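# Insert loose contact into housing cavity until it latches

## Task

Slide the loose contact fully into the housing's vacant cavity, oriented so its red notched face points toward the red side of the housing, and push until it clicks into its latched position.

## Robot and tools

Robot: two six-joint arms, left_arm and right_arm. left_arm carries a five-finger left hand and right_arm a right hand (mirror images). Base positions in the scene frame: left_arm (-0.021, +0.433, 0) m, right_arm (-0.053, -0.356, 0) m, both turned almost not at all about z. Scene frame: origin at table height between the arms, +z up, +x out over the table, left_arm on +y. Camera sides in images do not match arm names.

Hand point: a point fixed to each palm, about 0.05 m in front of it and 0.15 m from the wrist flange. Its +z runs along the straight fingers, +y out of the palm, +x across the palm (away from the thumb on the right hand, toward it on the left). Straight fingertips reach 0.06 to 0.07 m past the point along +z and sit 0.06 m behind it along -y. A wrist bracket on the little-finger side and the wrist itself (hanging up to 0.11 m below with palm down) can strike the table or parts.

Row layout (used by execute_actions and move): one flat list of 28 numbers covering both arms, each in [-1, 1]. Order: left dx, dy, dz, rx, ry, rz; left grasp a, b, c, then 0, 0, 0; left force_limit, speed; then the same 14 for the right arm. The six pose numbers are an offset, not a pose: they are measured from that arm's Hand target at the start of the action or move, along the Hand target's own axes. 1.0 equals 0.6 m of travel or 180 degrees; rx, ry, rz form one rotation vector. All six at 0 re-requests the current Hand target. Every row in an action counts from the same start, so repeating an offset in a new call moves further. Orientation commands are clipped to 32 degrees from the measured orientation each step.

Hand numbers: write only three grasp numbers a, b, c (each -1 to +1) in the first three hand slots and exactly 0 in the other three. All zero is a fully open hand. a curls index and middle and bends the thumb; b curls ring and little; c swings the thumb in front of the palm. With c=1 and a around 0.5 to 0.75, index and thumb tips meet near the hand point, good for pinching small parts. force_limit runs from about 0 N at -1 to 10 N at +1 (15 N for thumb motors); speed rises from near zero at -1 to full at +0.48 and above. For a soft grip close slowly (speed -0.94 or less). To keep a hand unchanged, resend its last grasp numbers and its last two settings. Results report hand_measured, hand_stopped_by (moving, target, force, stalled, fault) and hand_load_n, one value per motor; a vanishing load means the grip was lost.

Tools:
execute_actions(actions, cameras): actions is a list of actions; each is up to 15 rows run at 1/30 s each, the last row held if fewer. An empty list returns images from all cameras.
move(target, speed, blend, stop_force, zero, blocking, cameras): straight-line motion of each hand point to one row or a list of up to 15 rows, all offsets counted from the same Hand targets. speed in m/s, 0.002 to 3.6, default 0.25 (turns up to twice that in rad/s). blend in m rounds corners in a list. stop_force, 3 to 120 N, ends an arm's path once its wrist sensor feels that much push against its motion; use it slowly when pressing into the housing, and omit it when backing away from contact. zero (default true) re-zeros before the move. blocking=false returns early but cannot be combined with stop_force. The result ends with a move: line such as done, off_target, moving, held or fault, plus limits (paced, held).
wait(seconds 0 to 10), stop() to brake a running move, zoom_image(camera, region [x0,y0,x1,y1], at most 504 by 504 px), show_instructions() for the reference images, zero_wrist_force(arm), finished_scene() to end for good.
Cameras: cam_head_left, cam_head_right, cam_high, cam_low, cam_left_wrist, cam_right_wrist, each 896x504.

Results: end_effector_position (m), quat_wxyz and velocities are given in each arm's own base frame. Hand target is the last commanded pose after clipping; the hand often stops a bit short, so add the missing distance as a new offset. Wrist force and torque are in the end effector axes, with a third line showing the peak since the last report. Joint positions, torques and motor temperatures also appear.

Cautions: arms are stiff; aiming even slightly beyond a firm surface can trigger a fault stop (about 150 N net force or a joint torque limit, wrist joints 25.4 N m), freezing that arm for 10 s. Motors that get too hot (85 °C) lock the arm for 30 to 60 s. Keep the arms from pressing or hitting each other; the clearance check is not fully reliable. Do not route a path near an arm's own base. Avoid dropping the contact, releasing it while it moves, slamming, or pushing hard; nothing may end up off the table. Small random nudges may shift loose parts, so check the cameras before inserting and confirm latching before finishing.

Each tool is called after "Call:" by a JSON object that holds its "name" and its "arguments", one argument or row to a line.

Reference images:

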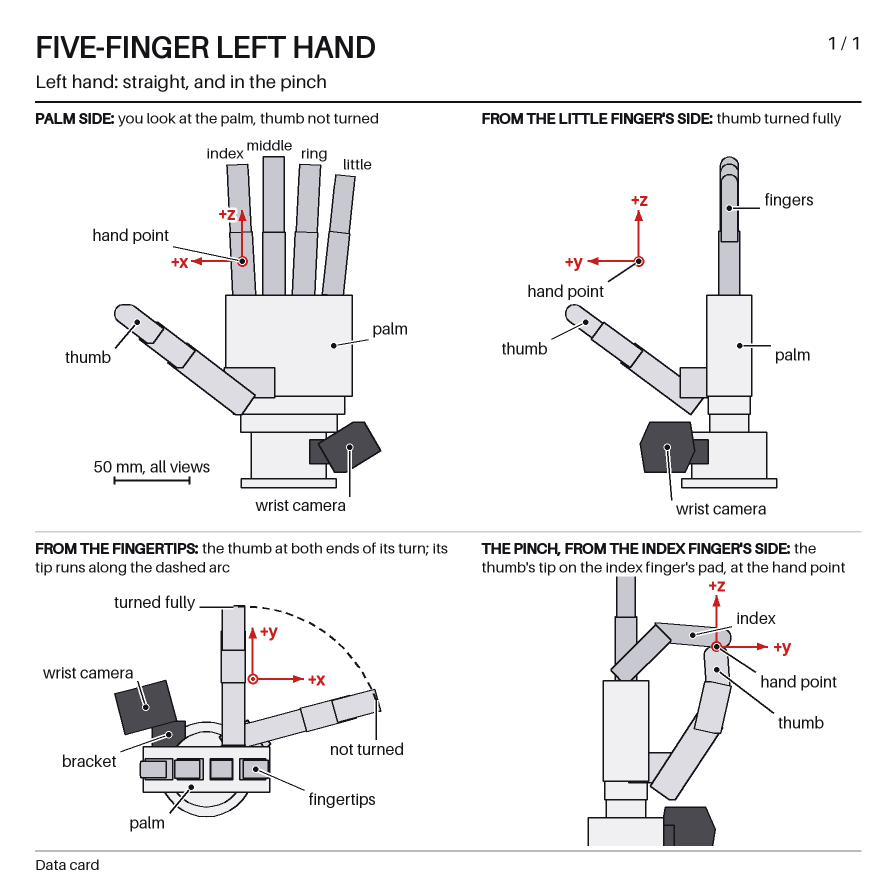

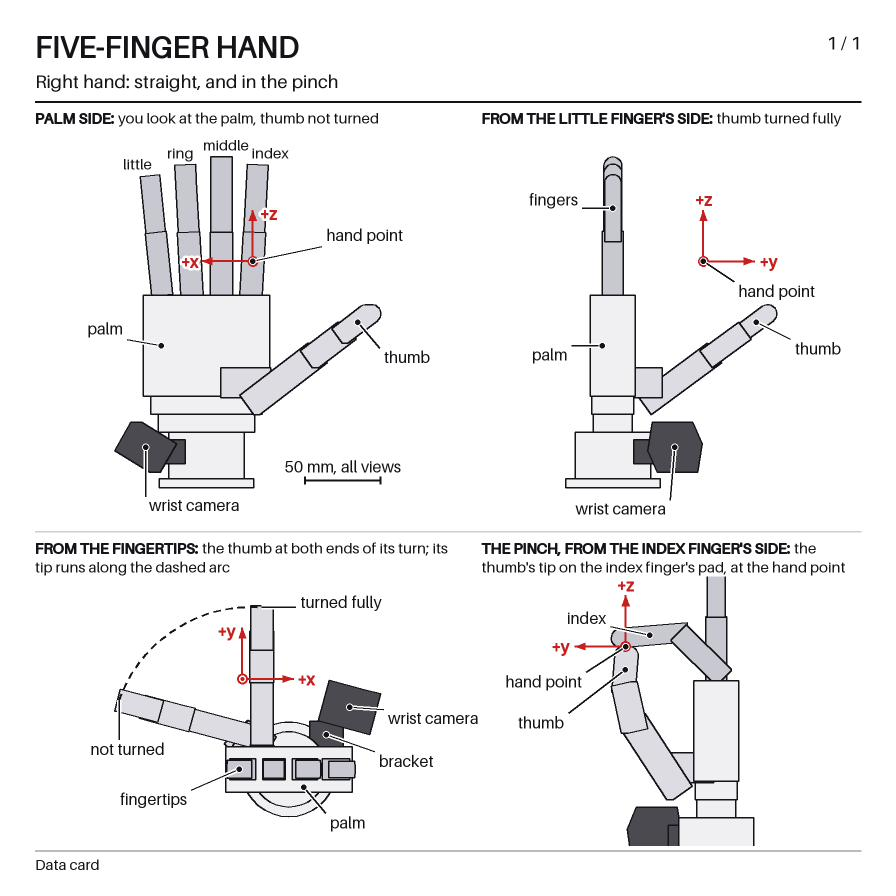

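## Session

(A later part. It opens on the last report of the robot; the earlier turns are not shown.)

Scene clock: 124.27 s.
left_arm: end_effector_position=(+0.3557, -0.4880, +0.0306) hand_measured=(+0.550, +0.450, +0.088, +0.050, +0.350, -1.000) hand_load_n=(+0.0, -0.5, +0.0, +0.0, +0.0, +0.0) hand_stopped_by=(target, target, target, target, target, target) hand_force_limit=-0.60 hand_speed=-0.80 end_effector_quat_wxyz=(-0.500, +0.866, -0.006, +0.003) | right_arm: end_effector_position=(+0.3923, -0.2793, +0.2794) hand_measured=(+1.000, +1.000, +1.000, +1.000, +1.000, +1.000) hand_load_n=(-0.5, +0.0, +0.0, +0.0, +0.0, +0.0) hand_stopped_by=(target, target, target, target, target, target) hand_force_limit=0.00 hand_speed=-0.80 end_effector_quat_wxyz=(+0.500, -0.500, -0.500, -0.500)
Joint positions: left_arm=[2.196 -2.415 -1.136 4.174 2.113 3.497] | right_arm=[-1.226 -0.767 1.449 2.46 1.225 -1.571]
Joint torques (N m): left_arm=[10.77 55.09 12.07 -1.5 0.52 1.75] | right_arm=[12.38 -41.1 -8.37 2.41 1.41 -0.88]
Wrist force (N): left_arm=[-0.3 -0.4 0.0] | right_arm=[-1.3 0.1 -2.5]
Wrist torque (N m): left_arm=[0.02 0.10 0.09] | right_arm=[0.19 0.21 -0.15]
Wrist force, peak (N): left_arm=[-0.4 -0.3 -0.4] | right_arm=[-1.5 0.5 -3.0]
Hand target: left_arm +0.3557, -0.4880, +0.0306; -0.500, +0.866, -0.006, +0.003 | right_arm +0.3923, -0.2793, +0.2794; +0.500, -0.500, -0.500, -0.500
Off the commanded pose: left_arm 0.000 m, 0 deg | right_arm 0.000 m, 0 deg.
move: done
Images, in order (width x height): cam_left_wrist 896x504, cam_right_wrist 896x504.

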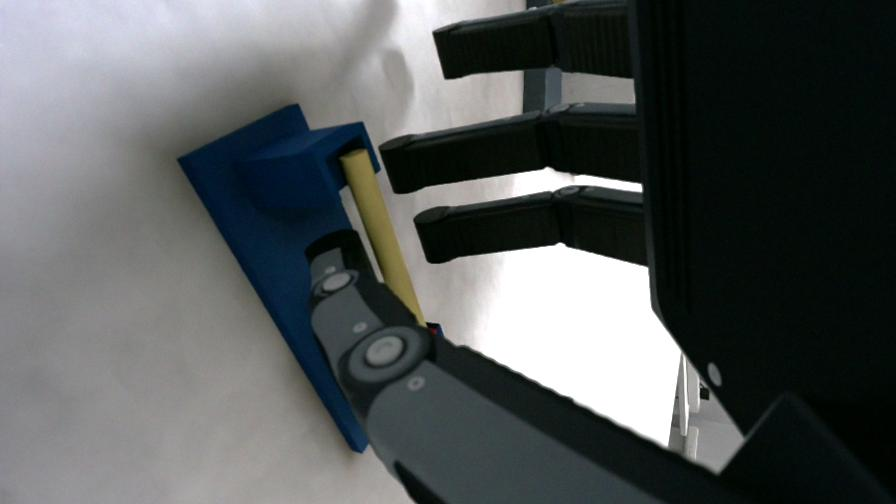

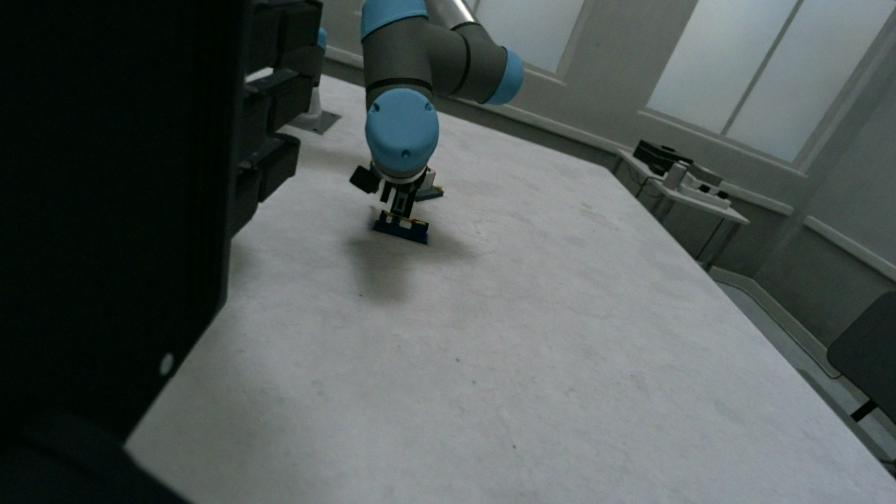

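Call:
{"name": "move", "arguments": {
  "target": [0,-0.0017,-0.0075,0,0,0, 0.5,0.25,1,0,0,0, -0.8,-0.9, 0,0,0,0,0,0, 0,0,0,0,0,0, 0,-0.8],
  "speed": 0.03,
  "cameras": []
}}

Call:
{"name": "move", "arguments": {
  "target": [0,0,0,0,0,0, 0.59,0.25,1,0,0,0, -0.8,-0.9, 0,0,0,0,0,0, 0,0,0,0,0,0, 0,-0.8],
  "cameras": ["cam_left_wrist","cam_right_wrist"]
}}

Call:
{"name": "zoom_image", "arguments": {
  "camera": "cam_left_wrist",
  "region": [220, 100, 500, 380]
}}

Call:
{"name": "zoom_image", "arguments": {
  "camera": "cam_right_wrist",
  "region": [360, 170, 450, 250]
}}

Scene clock: 126.47 s.
left_arm: end_effector_position=(+0.3556, -0.4914, +0.0338) hand_measured=(+0.550, +0.450, +0.088, +0.050, +0.350, -1.000) hand_load_n=(+0.0, +0.0, +0.0, +0.0, +0.0, +0.0) hand_stopped_by=(target, target, target, target, target, target) hand_force_limit=-0.80 hand_speed=-0.90 end_effector_quat_wxyz=(-0.500, +0.866, -0.006, +0.003) | right_arm: end_effector_position=(+0.3923, -0.2793, +0.2794) hand_measured=(+1.000, +1.000, +1.000, +1.000, +1.000, +1.000) hand_load_n=(+0.0, +0.0, +0.0, +0.0, +0.0, +0.0) hand_stopped_by=(target, target, target, target, target, target) hand_force_limit=0.00 hand_speed=-0.80 end_effector_quat_wxyz=(+0.500, -0.500, -0.500, -0.500)
Joint positions: left_arm=[2.194 -2.419 -1.119 4.16 2.11 3.495] | right_arm=[-1.226 -0.767 1.449 2.46 1.225 -1.571]
Joint torques (N m): left_arm=[-7.33 53.97 10.1 1.13 -1.48 -1.69] | right_arm=[12.02 -40.18 -7.76 2.34 1.41 -0.71]
Wrist force (N): left_arm=[-0.4 -0.1 0.1] | right_arm=[-1.4 0.2 -2.5]
Wrist torque (N m): left_arm=[0.07 0.11 0.07] | right_arm=[0.20 0.23 -0.15]
Wrist force, peak (N): left_arm=[-0.4 -0.3 -0.3] | right_arm=[-1.3 0.0 -3.0]
Hand target: left_arm +0.3556, -0.4914, +0.0338; -0.500, +0.866, -0.006, +0.003 | right_arm +0.3923, -0.2793, +0.2794; +0.500, -0.500, -0.500, -0.500
Off the commanded pose: left_arm 0.000 m, 0 deg | right_arm 0.000 m, 0 deg.
move: done
No camera images: "cameras" was empty.

Scene clock: 127.37 s.
left_arm: end_effector_position=(+0.3556, -0.4914, +0.0338) hand_measured=(+0.560, +0.436, -0.092, -0.130, +0.282, -1.000) hand_load_n=(+0.0, +0.0, +0.0, +0.0, +0.0, +0.0) hand_stopped_by=(target, target, target, target, target, target) hand_force_limit=-0.80 hand_speed=-0.90 end_effector_quat_wxyz=(-0.500, +0.866, -0.006, +0.003) | right_arm: end_effector_position=(+0.3923, -0.2793, +0.2794) hand_measured=(+1.000, +1.000, +1.000, +1.000, +1.000, +1.000) hand_load_n=(+0.0, +0.0, +0.0, +0.0, +0.0, +0.0) hand_stopped_by=(target, target, target, target, target, target) hand_force_limit=0.00 hand_speed=-0.80 end_effector_quat_wxyz=(+0.500, -0.500, -0.500, -0.500)
Joint positions: left_arm=[2.194 -2.419 -1.119 4.16 2.11 3.495] | right_arm=[-1.226 -0.767 1.449 2.46 1.225 -1.571]
Joint torques (N m): left_arm=[3.32 60.04 8.28 2.57 1.71 0.78] | right_arm=[12.57 -41.52 -9.24 2.3 1.36 -0.96]
Wrist force (N): left_arm=[-0.2 -0.3 0.0] | right_arm=[-1.1 0.1 -2.4]
Wrist torque (N m): left_arm=[0.04 0.09 0.09] | right_arm=[0.18 0.18 -0.14]
Wrist force, peak (N): left_arm=[-0.5 -0.3 -0.3] | right_arm=[-1.5 -0.1 -3.0]
Hand target: left_arm +0.3556, -0.4914, +0.0338; -0.500, +0.866, -0.006, +0.003 | right_arm +0.3923, -0.2793, +0.2794; +0.500, -0.500, -0.500, -0.500
Off the commanded pose: left_arm 0.000 m, 0 deg | right_arm 0.000 m, 0 deg.
move: done
Images, in order (width x height): cam_left_wrist 896x504, cam_right_wrist 896x504.

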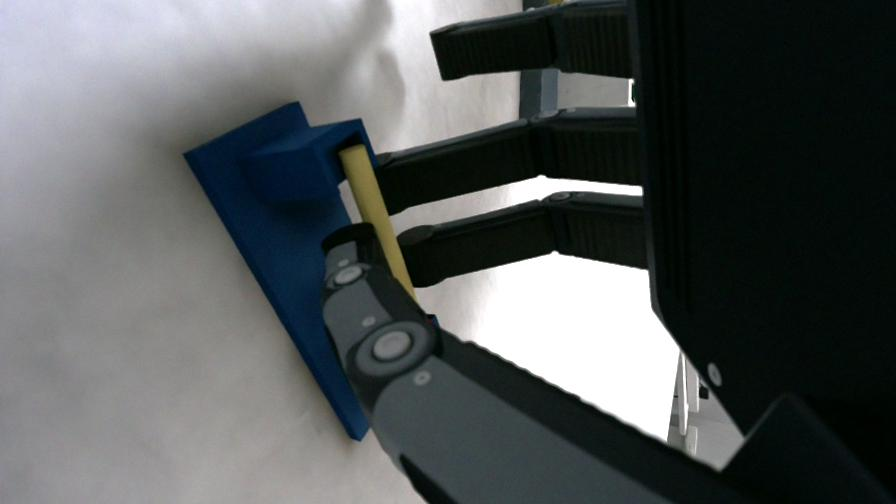

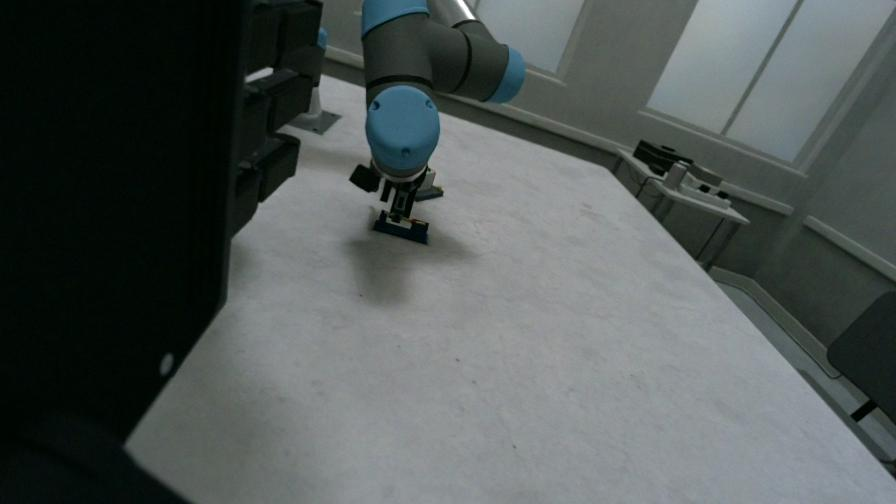

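Scaled by 1.800.

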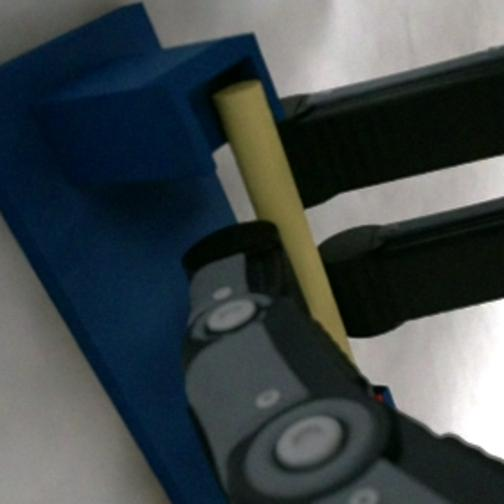

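Scaled by 5.600.

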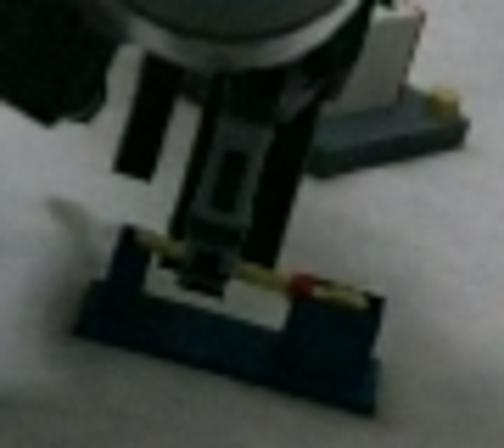

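Call:
{"name": "move", "arguments": {
  "target": [0,0,0,0,0,0, 0.64,0.25,1,0,0,0, -0.8,-0.92, 0,0,0,0,0,0, 0,0,0,0,0,0, 0,-0.8],
  "cameras": ["cam_left_wrist","cam_right_wrist"]
}}

Call:
{"name": "zoom_image", "arguments": {
  "camera": "cam_left_wrist",
  "region": [220, 100, 500, 380]
}}

Call:
{"name": "zoom_image", "arguments": {
  "camera": "cam_right_wrist",
  "region": [360, 170, 450, 250]
}}

Scene clock: 129.17 s.
left_arm: end_effector_position=(+0.3556, -0.4914, +0.0338) hand_measured=(+0.564, +0.430, -0.192, -0.204, +0.248, -1.000) hand_load_n=(+0.0, +0.0, +1.5, +2.0, +2.0, +0.0) hand_stopped_by=(target, target, force, force, force, target) hand_force_limit=-0.80 hand_speed=-0.92 end_effector_quat_wxyz=(-0.500, +0.866, -0.006, +0.003) | right_arm: end_effector_position=(+0.3923, -0.2793, +0.2794) hand_measured=(+1.000, +1.000, +1.000, +1.000, +1.000, +1.000) hand_load_n=(+0.0, +0.0, +0.0, +0.0, +0.0, +0.0) hand_stopped_by=(target, target, target, target, target, target) hand_force_limit=0.00 hand_speed=-0.80 end_effector_quat_wxyz=(+0.500, -0.500, -0.500, -0.500)
Joint positions: left_arm=[2.194 -2.419 -1.119 4.16 2.11 3.495] | right_arm=[-1.226 -0.767 1.449 2.46 1.225 -1.571]
Joint torques (N m): left_arm=[9.79 61.18 10.78 2.39 2.7 1.51] | right_arm=[11.94 -41.4 -8.82 2.23 1.38 -0.83]
Wrist force (N): left_arm=[-0.1 0.2 -0.2] | right_arm=[-1.3 0.4 -2.7]
Wrist torque (N m): left_arm=[0.11 0.05 0.08] | right_arm=[0.24 0.22 -0.14]
Wrist force, peak (N): left_arm=[-0.3 0.4 -1.0] | right_arm=[-1.3 0.3 -2.9]
Hand target: left_arm +0.3556, -0.4914, +0.0338; -0.500, +0.866, -0.006, +0.003 | right_arm +0.3923, -0.2793, +0.2794; +0.500, -0.500, -0.500, -0.500
Off the commanded pose: left_arm 0.000 m, 0 deg | right_arm 0.000 m, 0 deg.
move: done
Images, in order (width x height): cam_left_wrist 896x504, cam_right_wrist 896x504.

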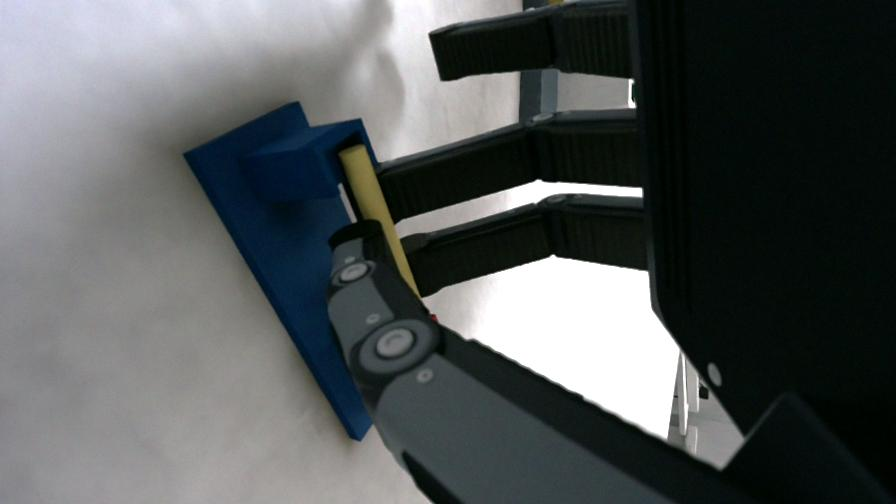

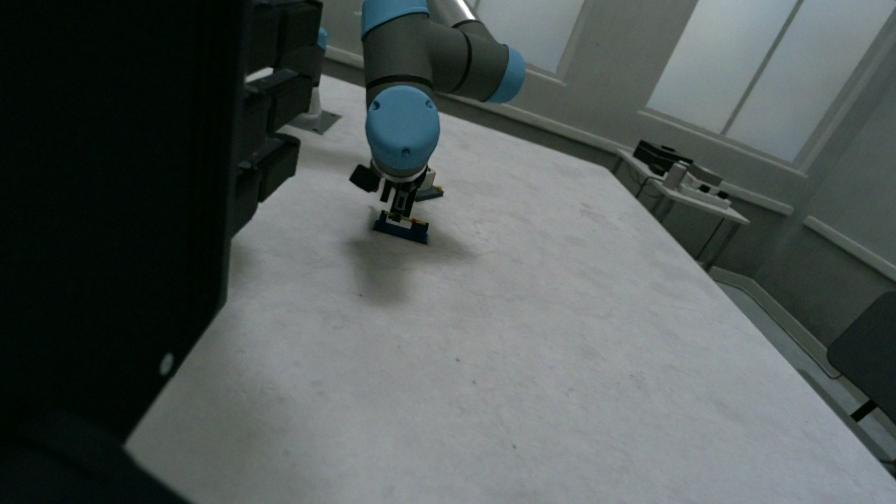

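Scaled by 1.800.

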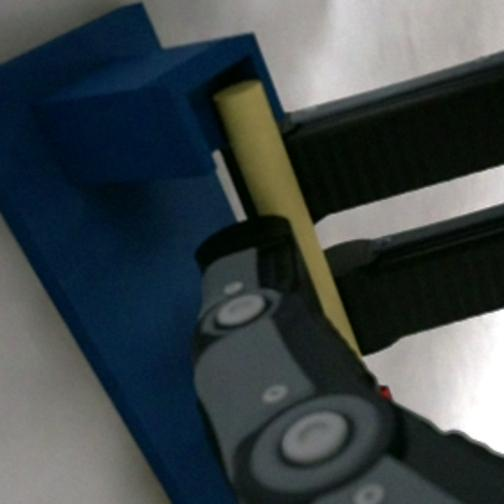

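Scaled by 5.600.

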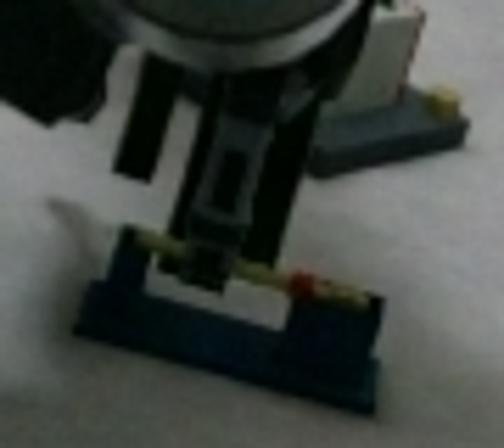

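Call:
{"name": "move", "arguments": {
  "target": [0,0,0,0,0,0, 0.69,0.25,1,0,0,0, -0.35,-0.92, 0,0,0,0,0,0, 0,0,0,0,0,0, 0,-0.8],
  "cameras": ["cam_left_wrist","cam_right_wrist"]
}}

Call:
{"name": "zoom_image", "arguments": {
  "camera": "cam_left_wrist",
  "region": [220, 100, 500, 380]
}}

Call:
{"name": "zoom_image", "arguments": {
  "camera": "cam_right_wrist",
  "region": [360, 170, 450, 250]
}}

Scene clock: 130.50 s.
left_arm: end_effector_position=(+0.3556, -0.4914, +0.0338) hand_measured=(+0.570, +0.422, -0.196, -0.210, +0.244, -1.000) hand_load_n=(+0.0, +0.0, +4.0, +4.0, +5.0, +0.0) hand_stopped_by=(target, target, force, force, force, target) hand_force_limit=-0.35 hand_speed=-0.92 end_effector_quat_wxyz=(-0.500, +0.866, -0.006, +0.003) | right_arm: end_effector_position=(+0.3923, -0.2793, +0.2794) hand_measured=(+1.000, +1.000, +1.000, +1.000, +1.000, +1.000) hand_load_n=(-0.5, +0.0, +0.0, +0.0, +0.0, +0.0) hand_stopped_by=(target, target, target, target, target, target) hand_force_limit=0.00 hand_speed=-0.80 end_effector_quat_wxyz=(+0.500, -0.500, -0.500, -0.500)
Joint positions: left_arm=[2.194 -2.419 -1.119 4.16 2.11 3.495] | right_arm=[-1.226 -0.767 1.449 2.46 1.225 -1.571]
Joint torques (N m): left_arm=[10.61 60.81 10.43 2.03 2.51 1.63] | right_arm=[12.69 -41.76 -8.84 2.17 1.37 -0.76]
Wrist force (N): left_arm=[-0.4 0.0 -0.1] | right_arm=[-1.4 0.1 -2.6]
Wrist torque (N m): left_arm=[0.08 0.10 0.07] | right_arm=[0.21 0.23 -0.15]
Wrist force, peak (N): left_arm=[-0.6 0.1 0.0] | right_arm=[-1.2 0.0 -3.1]
Hand target: left_arm +0.3556, -0.4914, +0.0338; -0.500, +0.866, -0.006, +0.003 | right_arm +0.3923, -0.2793, +0.2794; +0.500, -0.500, -0.500, -0.500
Off the commanded pose: left_arm 0.000 m, 0 deg | right_arm 0.000 m, 0 deg.
move: done
Images, in order (width x height): cam_left_wrist 896x504, cam_right_wrist 896x504.

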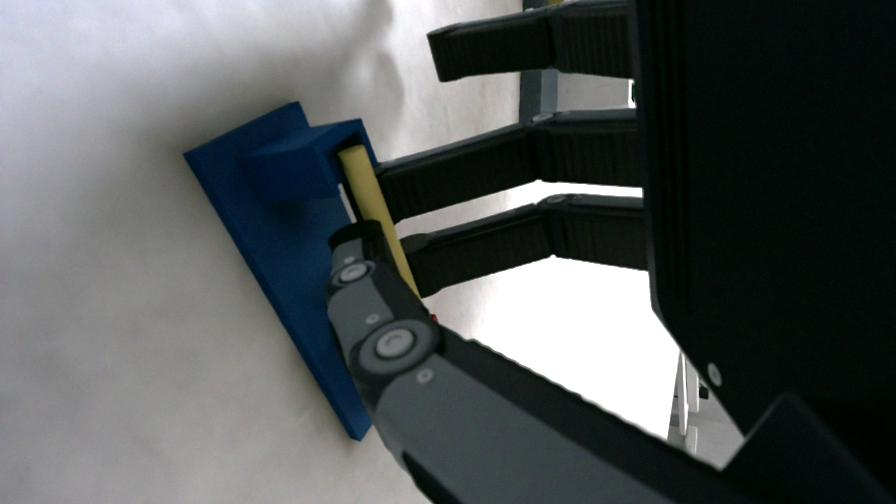

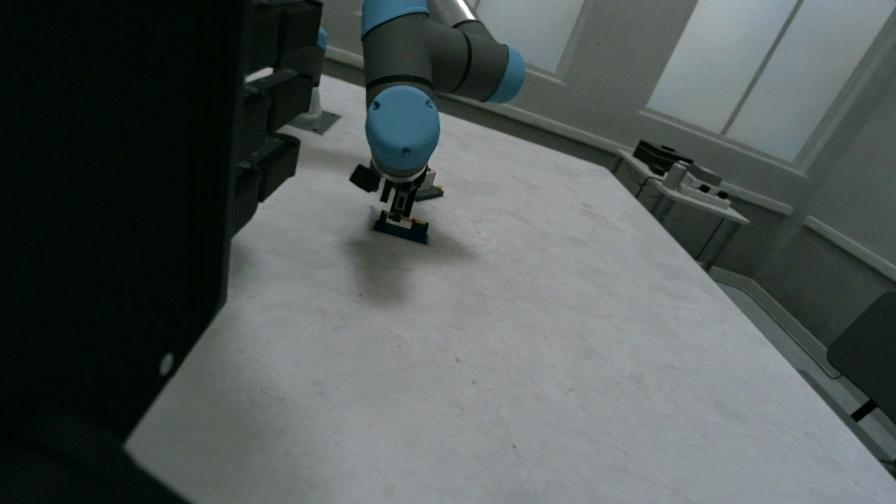

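Scaled by 1.800.

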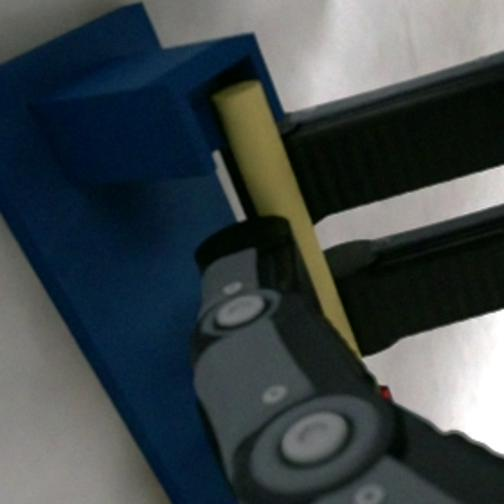

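Scaled by 5.600.

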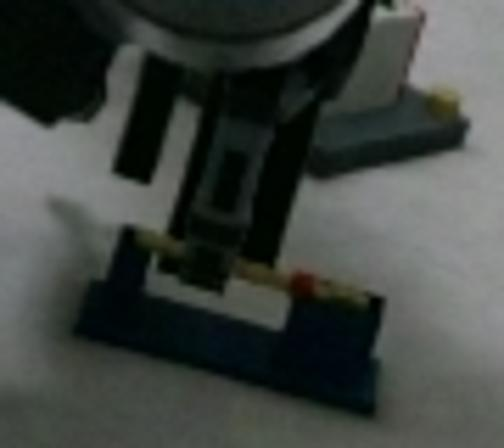

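Call:
{"name": "move", "arguments": {
  "target": [0,0,0,0,0,0, 0.75,0.25,1,0,0,0, -0.1,-0.92, 0,0,0,0,0,0, 0,0,0,0,0,0, 0,-0.8],
  "cameras": []
}}

Call:
{"name": "move", "arguments": {
  "target": [0,-0.0217,-0.0125,0,0,0, 0.75,0.25,1,0,0,0, -0.1,-0.92, 0,0,0,0,0,0, 0,0,0,0,0,0, 0,-0.8],
  "speed": 0.04,
  "cameras": ["cam_left_wrist","cam_right_wrist"]
}}

Call:
{"name": "zoom_image", "arguments": {
  "camera": "cam_left_wrist",
  "region": [220, 100, 500, 380]
}}

Call:
{"name": "zoom_image", "arguments": {
  "camera": "cam_right_wrist",
  "region": [360, 170, 450, 250]
}}

Scene clock: 131.97 s.
left_arm: end_effector_position=(+0.3556, -0.4914, +0.0338) hand_measured=(+0.576, +0.412, -0.202, -0.216, +0.244, -1.000) hand_load_n=(+0.0, +0.0, +6.5, +5.0, +6.5, +0.0) hand_stopped_by=(target, target, force, force, force, target) hand_force_limit=-0.10 hand_speed=-0.92 end_effector_quat_wxyz=(-0.500, +0.866, -0.006, +0.003) | right_arm: end_effector_position=(+0.3923, -0.2793, +0.2794) hand_measured=(+1.000, +1.000, +1.000, +1.000, +1.000, +1.000) hand_load_n=(+0.0, +0.0, +0.0, +0.0, +0.0, +0.0) hand_stopped_by=(target, target, target, target, target, target) hand_force_limit=0.00 hand_speed=-0.80 end_effector_quat_wxyz=(+0.500, -0.500, -0.500, -0.500)
Joint positions: left_arm=[2.194 -2.419 -1.119 4.16 2.11 3.495] | right_arm=[-1.226 -0.767 1.449 2.46 1.225 -1.571]
Joint torques (N m): left_arm=[10.44 61.3 11.78 1.63 2.43 1.5] | right_arm=[11.4 -42.06 -8.34 2.11 1.53 -0.63]
Wrist force (N): left_arm=[-0.2 -0.3 -0.1] | right_arm=[-1.4 0.1 -2.5]
Wrist torque (N m): left_arm=[0.07 0.10 0.08] | right_arm=[0.19 0.22 -0.15]
Wrist force, peak (N): left_arm=[-0.3 -0.8 -0.1] | right_arm=[-1.4 0.2 -3.2]
Hand target: left_arm +0.3556, -0.4914, +0.0338; -0.500, +0.866, -0.006, +0.003 | right_arm +0.3923, -0.2793, +0.2794; +0.500, -0.500, -0.500, -0.500
Off the commanded pose: left_arm 0.000 m, 0 deg | right_arm 0.000 m, 0 deg.
move: done
No camera images: "cameras" was empty.

Scene clock: 132.70 s.
left_arm: end_effector_position=(+0.3557, -0.4914, +0.0490) hand_measured=(+0.576, +0.412, -0.202, -0.216, +0.244, -1.000) hand_load_n=(+0.0, +0.0, +6.0, +5.0, +7.0, +0.0) hand_stopped_by=(target, target, force, force, force, target) hand_force_limit=-0.10 hand_speed=-0.92 end_effector_quat_wxyz=(-0.500, +0.866, -0.006, +0.003) | right_arm: end_effector_position=(+0.3923, -0.2793, +0.2794) hand_measured=(+1.000, +1.000, +1.000, +1.000, +1.000, +1.000) hand_load_n=(+0.0, +0.0, +0.0, +0.0, +0.0, +0.0) hand_stopped_by=(target, target, target, target, target, target) hand_force_limit=0.00 hand_speed=-0.80 end_effector_quat_wxyz=(+0.500, -0.500, -0.500, -0.500)
Joint positions: left_arm=[2.194 -2.404 -1.105 4.131 2.11 3.496] | right_arm=[-1.226 -0.767 1.449 2.46 1.225 -1.571]
Joint torques (N m): left_arm=[10.91 47.53 12.85 2.33 2.94 1.51] | right_arm=[11.98 -41.49 -8.88 2.21 1.4 -0.63]
Wrist force (N): left_arm=[-0.2 0.0 0.1] | right_arm=[-1.4 0.4 -2.7]
Wrist torque (N m): left_arm=[0.06 0.08 0.09] | right_arm=[0.24 0.24 -0.14]
Wrist force, peak (N): left_arm=[-0.6 -0.2 -0.3] | right_arm=[-1.3 -0.1 -3.1]
Hand target: left_arm +0.3557, -0.4913, +0.0488; -0.500, +0.866, -0.006, +0.003 | right_arm +0.3923, -0.2793, +0.2794; +0.500, -0.500, -0.500, -0.500
Off the commanded pose: left_arm 0.000 m, 0 deg | right_arm 0.000 m, 0 deg.
move: done
Images, in order (width x height): cam_left_wrist 896x504, cam_right_wrist 896x504.

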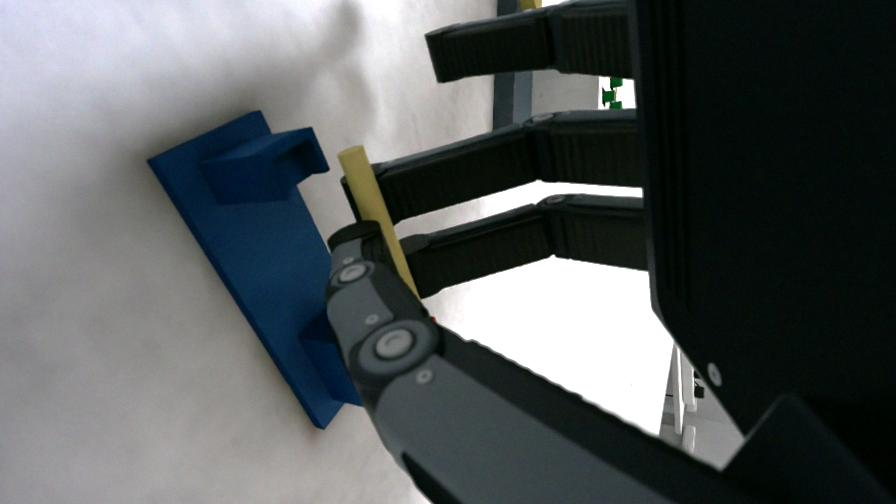

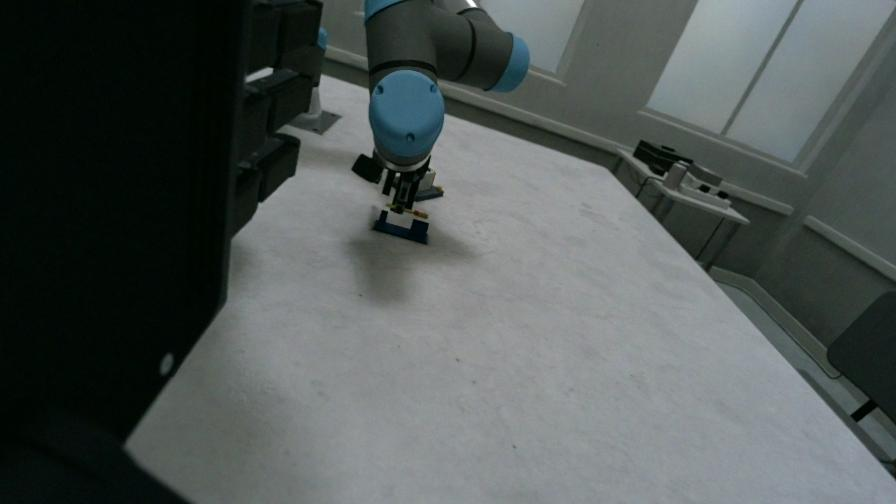

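Scaled by 1.800.

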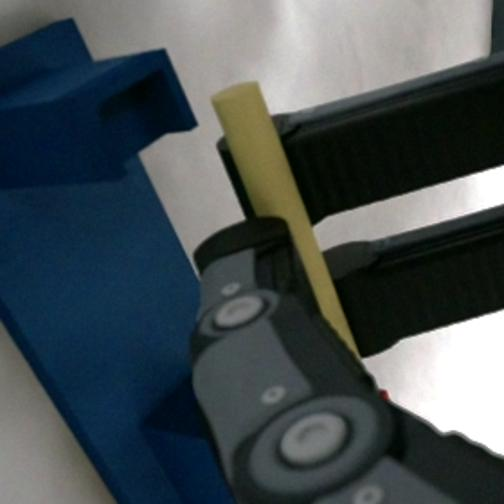

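Scaled by 5.600.

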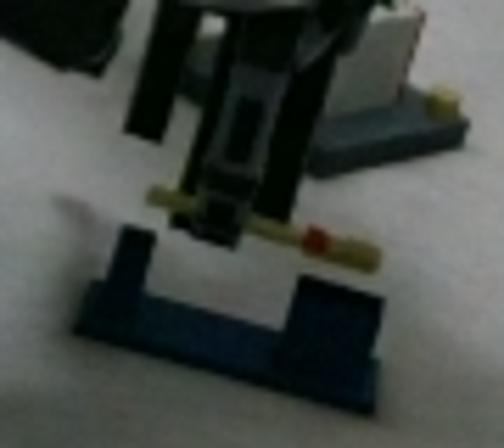

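Call:
{"name": "move", "arguments": {
  "target": [
    [0,-0.2165,-0.125,0,0,0, 0.75,0.25,1,0,0,0, -0.1,-0.92, 0,0,0,0,0,0, 0,0,0,0,0,0, 0,-0.8],
    [-0.011,-0.3683,0.1678,-0.2319,-0.4308,0.2825, 0.75,0.25,1,0,0,0, -0.1,-0.92, 0,0,0,0,0,0, 0,0,0,0,0,0, 0,-0.8]
  ],
  "speed": 0.3,
  "blend": [0.04,0],
  "cameras": ["all"]
}}

Scene clock: 141.30 s.
left_arm: end_effector_position=(+0.3517, -0.2936, +0.1898) hand_measured=(+0.576, +0.412, -0.202, -0.216, +0.244, -1.000) hand_load_n=(+0.0, +0.0, +6.0, +5.0, +7.0, +0.0) hand_stopped_by=(target, target, force, force, force, target) hand_force_limit=-0.10 hand_speed=-0.92 end_effector_quat_wxyz=(-0.045, +0.705, -0.044, -0.706) | right_arm: end_effector_position=(+0.3923, -0.2793, +0.2794) hand_measured=(+1.000, +1.000, +1.000, +1.000, +1.000, +1.000) hand_load_n=(+0.0, +0.0, +0.0, +0.0, +0.0, +0.0) hand_stopped_by=(target, target, target, target, target, target) hand_force_limit=0.00 hand_speed=-0.80 end_effector_quat_wxyz=(+0.500, -0.500, -0.500, -0.500)
Joint positions: left_arm=[2.932 -2.318 -1.227 3.544 1.487 4.712] | right_arm=[-1.226 -0.767 1.449 2.46 1.225 -1.571]
Joint torques (N m): left_arm=[-5.85 55.29 26.08 0.12 2.34 0.56] | right_arm=[12.43 -42.31 -8.8 1.86 1.32 -0.63]
Wrist force (N): left_arm=[-0.1 0.0 -1.2] | right_arm=[-1.1 0.1 -2.7]
Wrist torque (N m): left_arm=[0.04 -0.04 0.08] | right_arm=[0.21 0.19 -0.13]
Wrist force, peak (N): left_arm=[-0.2 2.0 1.1] | right_arm=[-1.2 0.2 -3.2]
Hand target: left_arm +0.3517, -0.2936, +0.1899; -0.045, +0.705, -0.044, -0.706 | right_arm +0.3923, -0.2793, +0.2794; +0.500, -0.500, -0.500, -0.500
Off the commanded pose: left_arm 0.000 m, 0 deg | right_arm 0.000 m, 0 deg.
move: done

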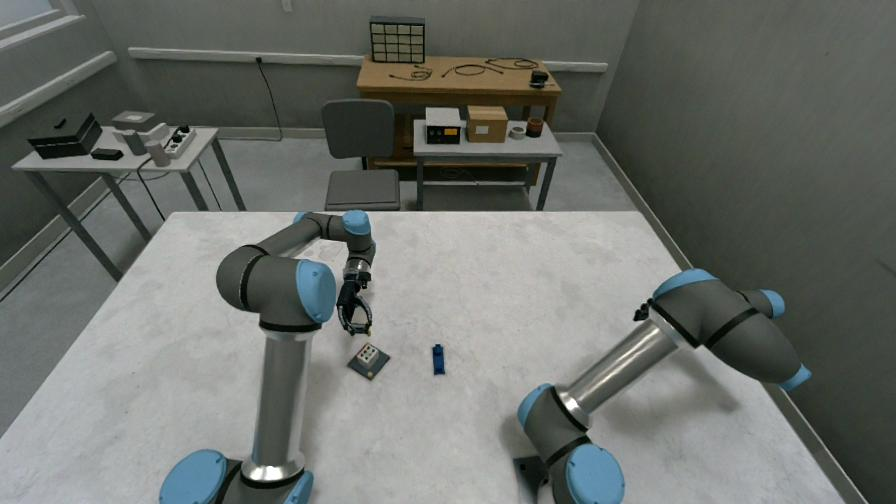

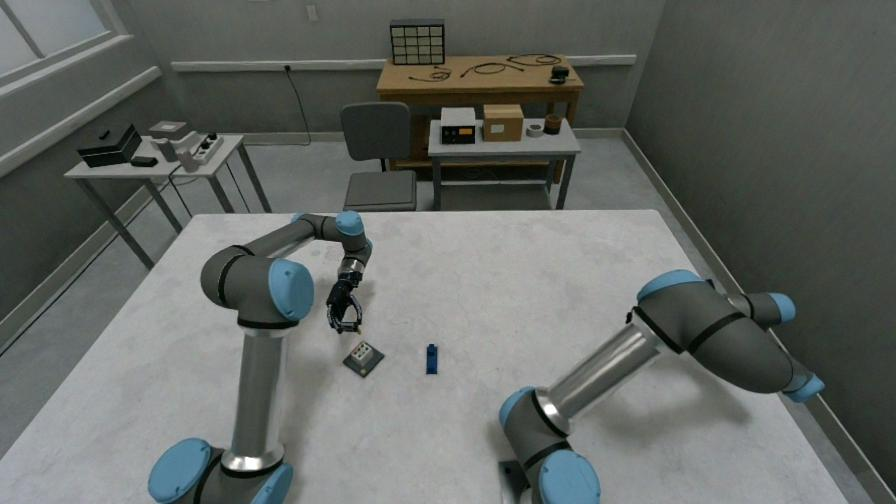

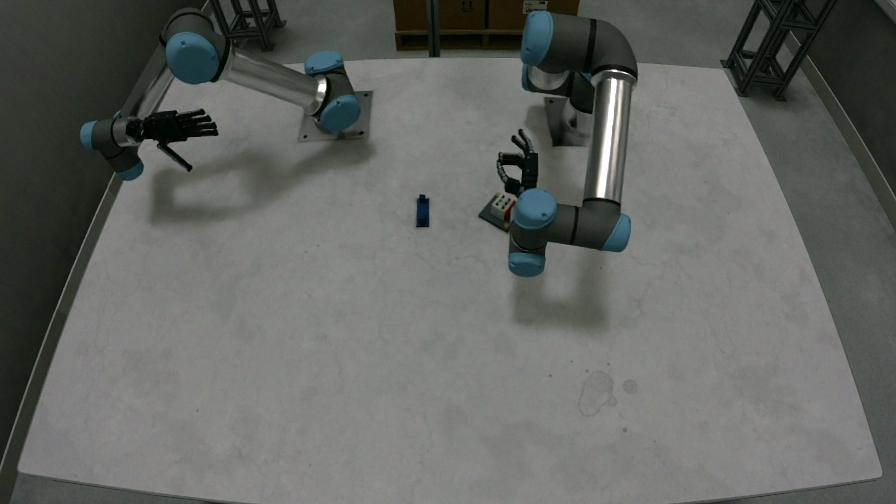

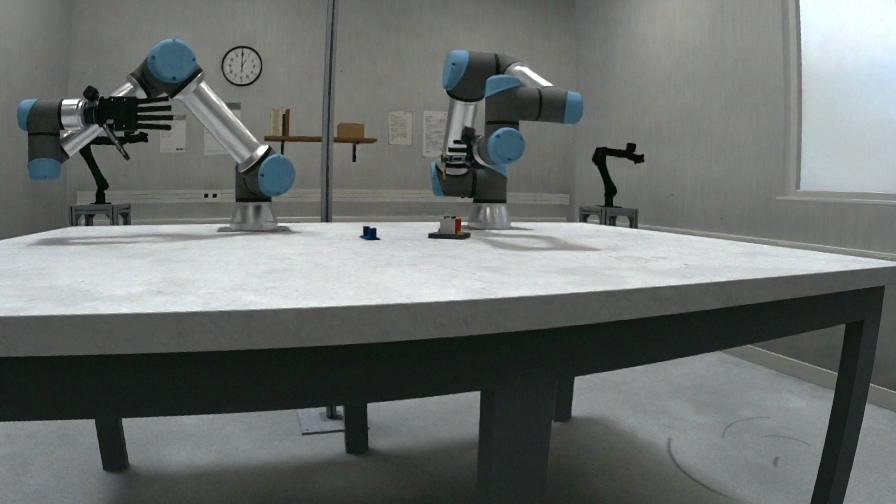

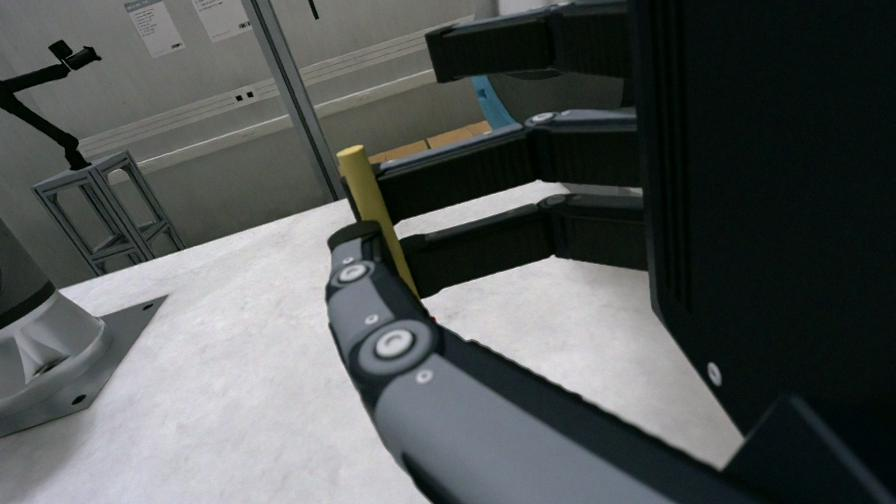

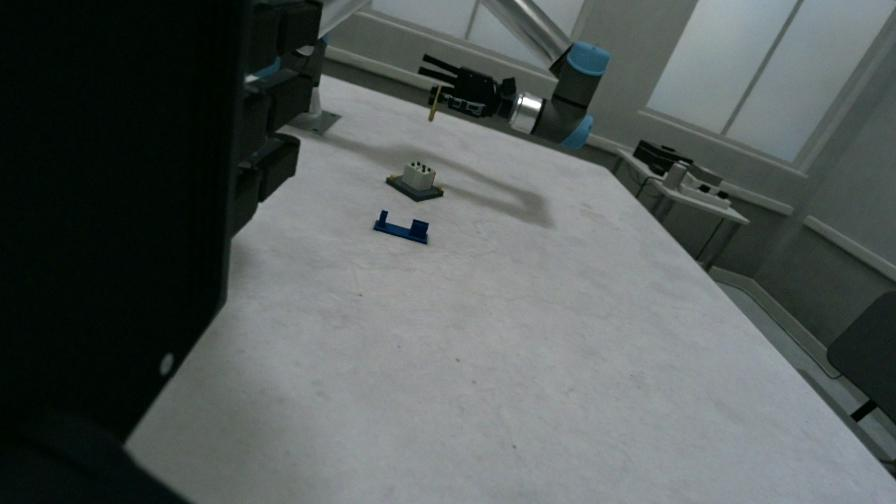

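Call:
{"name": "move", "arguments": {
  "target": [0.1358,0,0,0,0,0, 0.75,0.25,1,0,0,0, -0.1,-0.92, -0.134,0.2028,1.0,0.2682,-0.0814,-0.0368, 0,0,0,0,0,0, 0,-0.8],
  "speed": 0.25,
  "cameras": ["cam_right_wrist","cam_left_wrist","cam_head_left","cam_low","cam_high"]
}}

Scene clock: 151.10 s.
left_arm: end_effector_position=(+0.3515, -0.2936, +0.1083) hand_measured=(+0.576, +0.412, -0.202, -0.216, +0.244, -1.000) hand_load_n=(+0.0, +0.0, +6.5, +5.0, +7.0, +0.0) hand_stopped_by=(target, target, force, force, force, target) hand_force_limit=-0.10 hand_speed=-0.92 end_effector_quat_wxyz=(-0.045, +0.705, -0.044, -0.706) | right_arm: end_effector_position=(+0.5144, +0.3205, +0.1990) hand_measured=(+1.000, +1.000, +1.000, +1.000, +1.000, +1.000) hand_load_n=(+0.0, +0.0, +0.0, +0.5, -0.5, +0.0) hand_stopped_by=(target, target, target, target, target, target) hand_force_limit=0.00 hand_speed=-0.80 end_effector_quat_wxyz=(-0.565, +0.282, +0.745, +0.214)
Joint positions: left_arm=[2.932 -2.411 -1.288 3.698 1.487 4.712] | right_arm=[-0.018 -0.616 1.168 2.238 0.897 -1.346]
Joint torques (N m): left_arm=[-12.01 59.54 20.74 -4.03 1.47 1.1] | right_arm=[9.44 -47.48 -23.62 0.52 -0.37 -0.42]
Wrist force (N): left_arm=[-0.3 0.0 -1.0] | right_arm=[-1.4 0.7 -2.0]
Wrist torque (N m): left_arm=[0.03 -0.01 0.06] | right_arm=[0.24 0.21 0.03]
Wrist force, peak (N): left_arm=[-0.3 0.1 -1.7] | right_arm=[-1.1 -0.4 -4.6]
Hand target: left_arm +0.3516, -0.2936, +0.1084; -0.045, +0.705, -0.044, -0.706 | right_arm +0.5144, +0.3206, +0.1990; -0.565, +0.282, +0.745, +0.214
Off the commanded pose: left_arm 0.000 m, 0 deg | right_arm 0.000 m, 0 deg.
move: done
Images, in order (width x height): cam_head_left 896x504, cam_high 896x504, cam_low 896x504, cam_left_wrist 896x504, cam_right_wrist 896x504.

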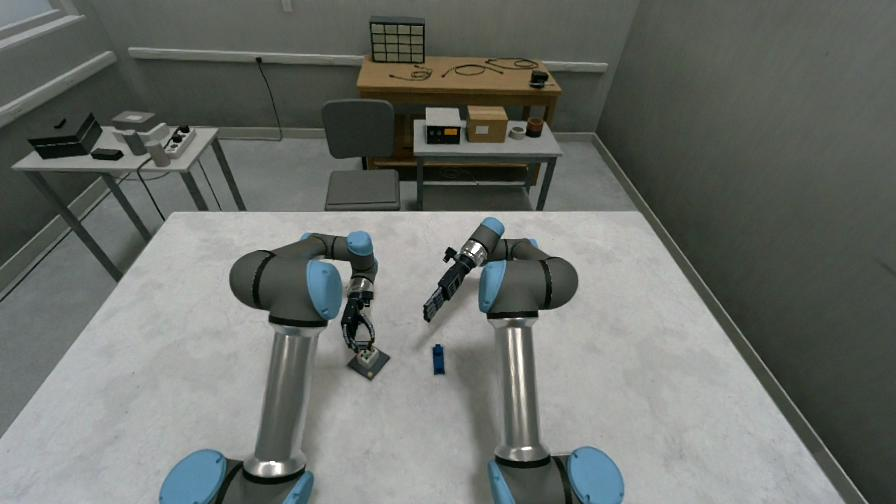

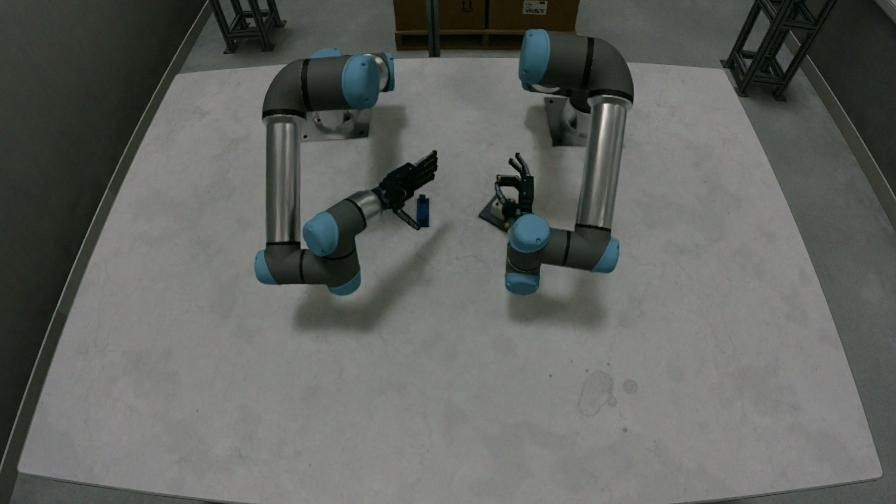

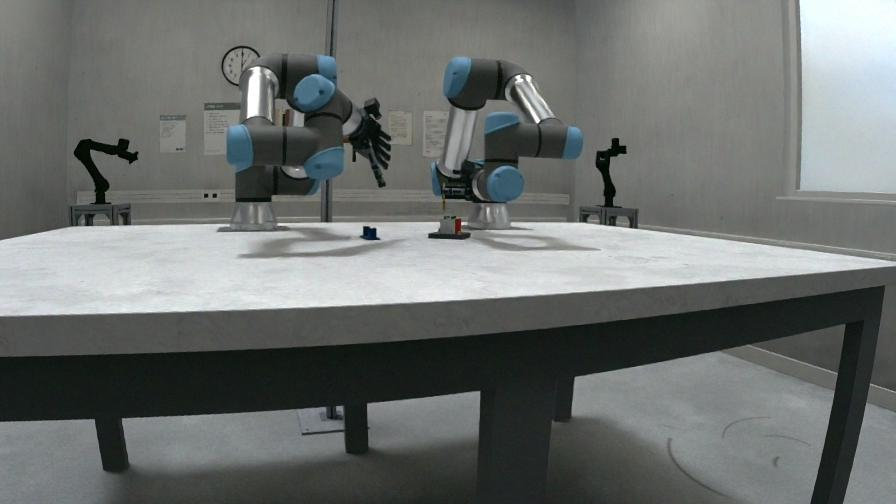

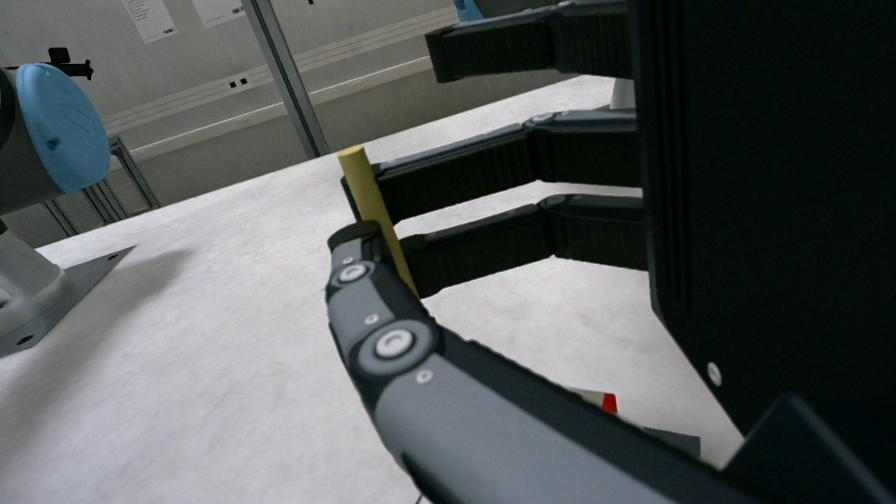

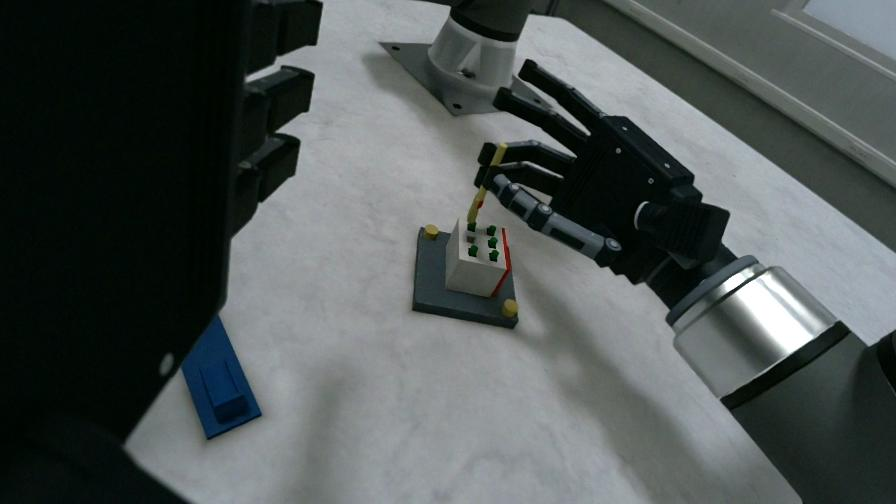

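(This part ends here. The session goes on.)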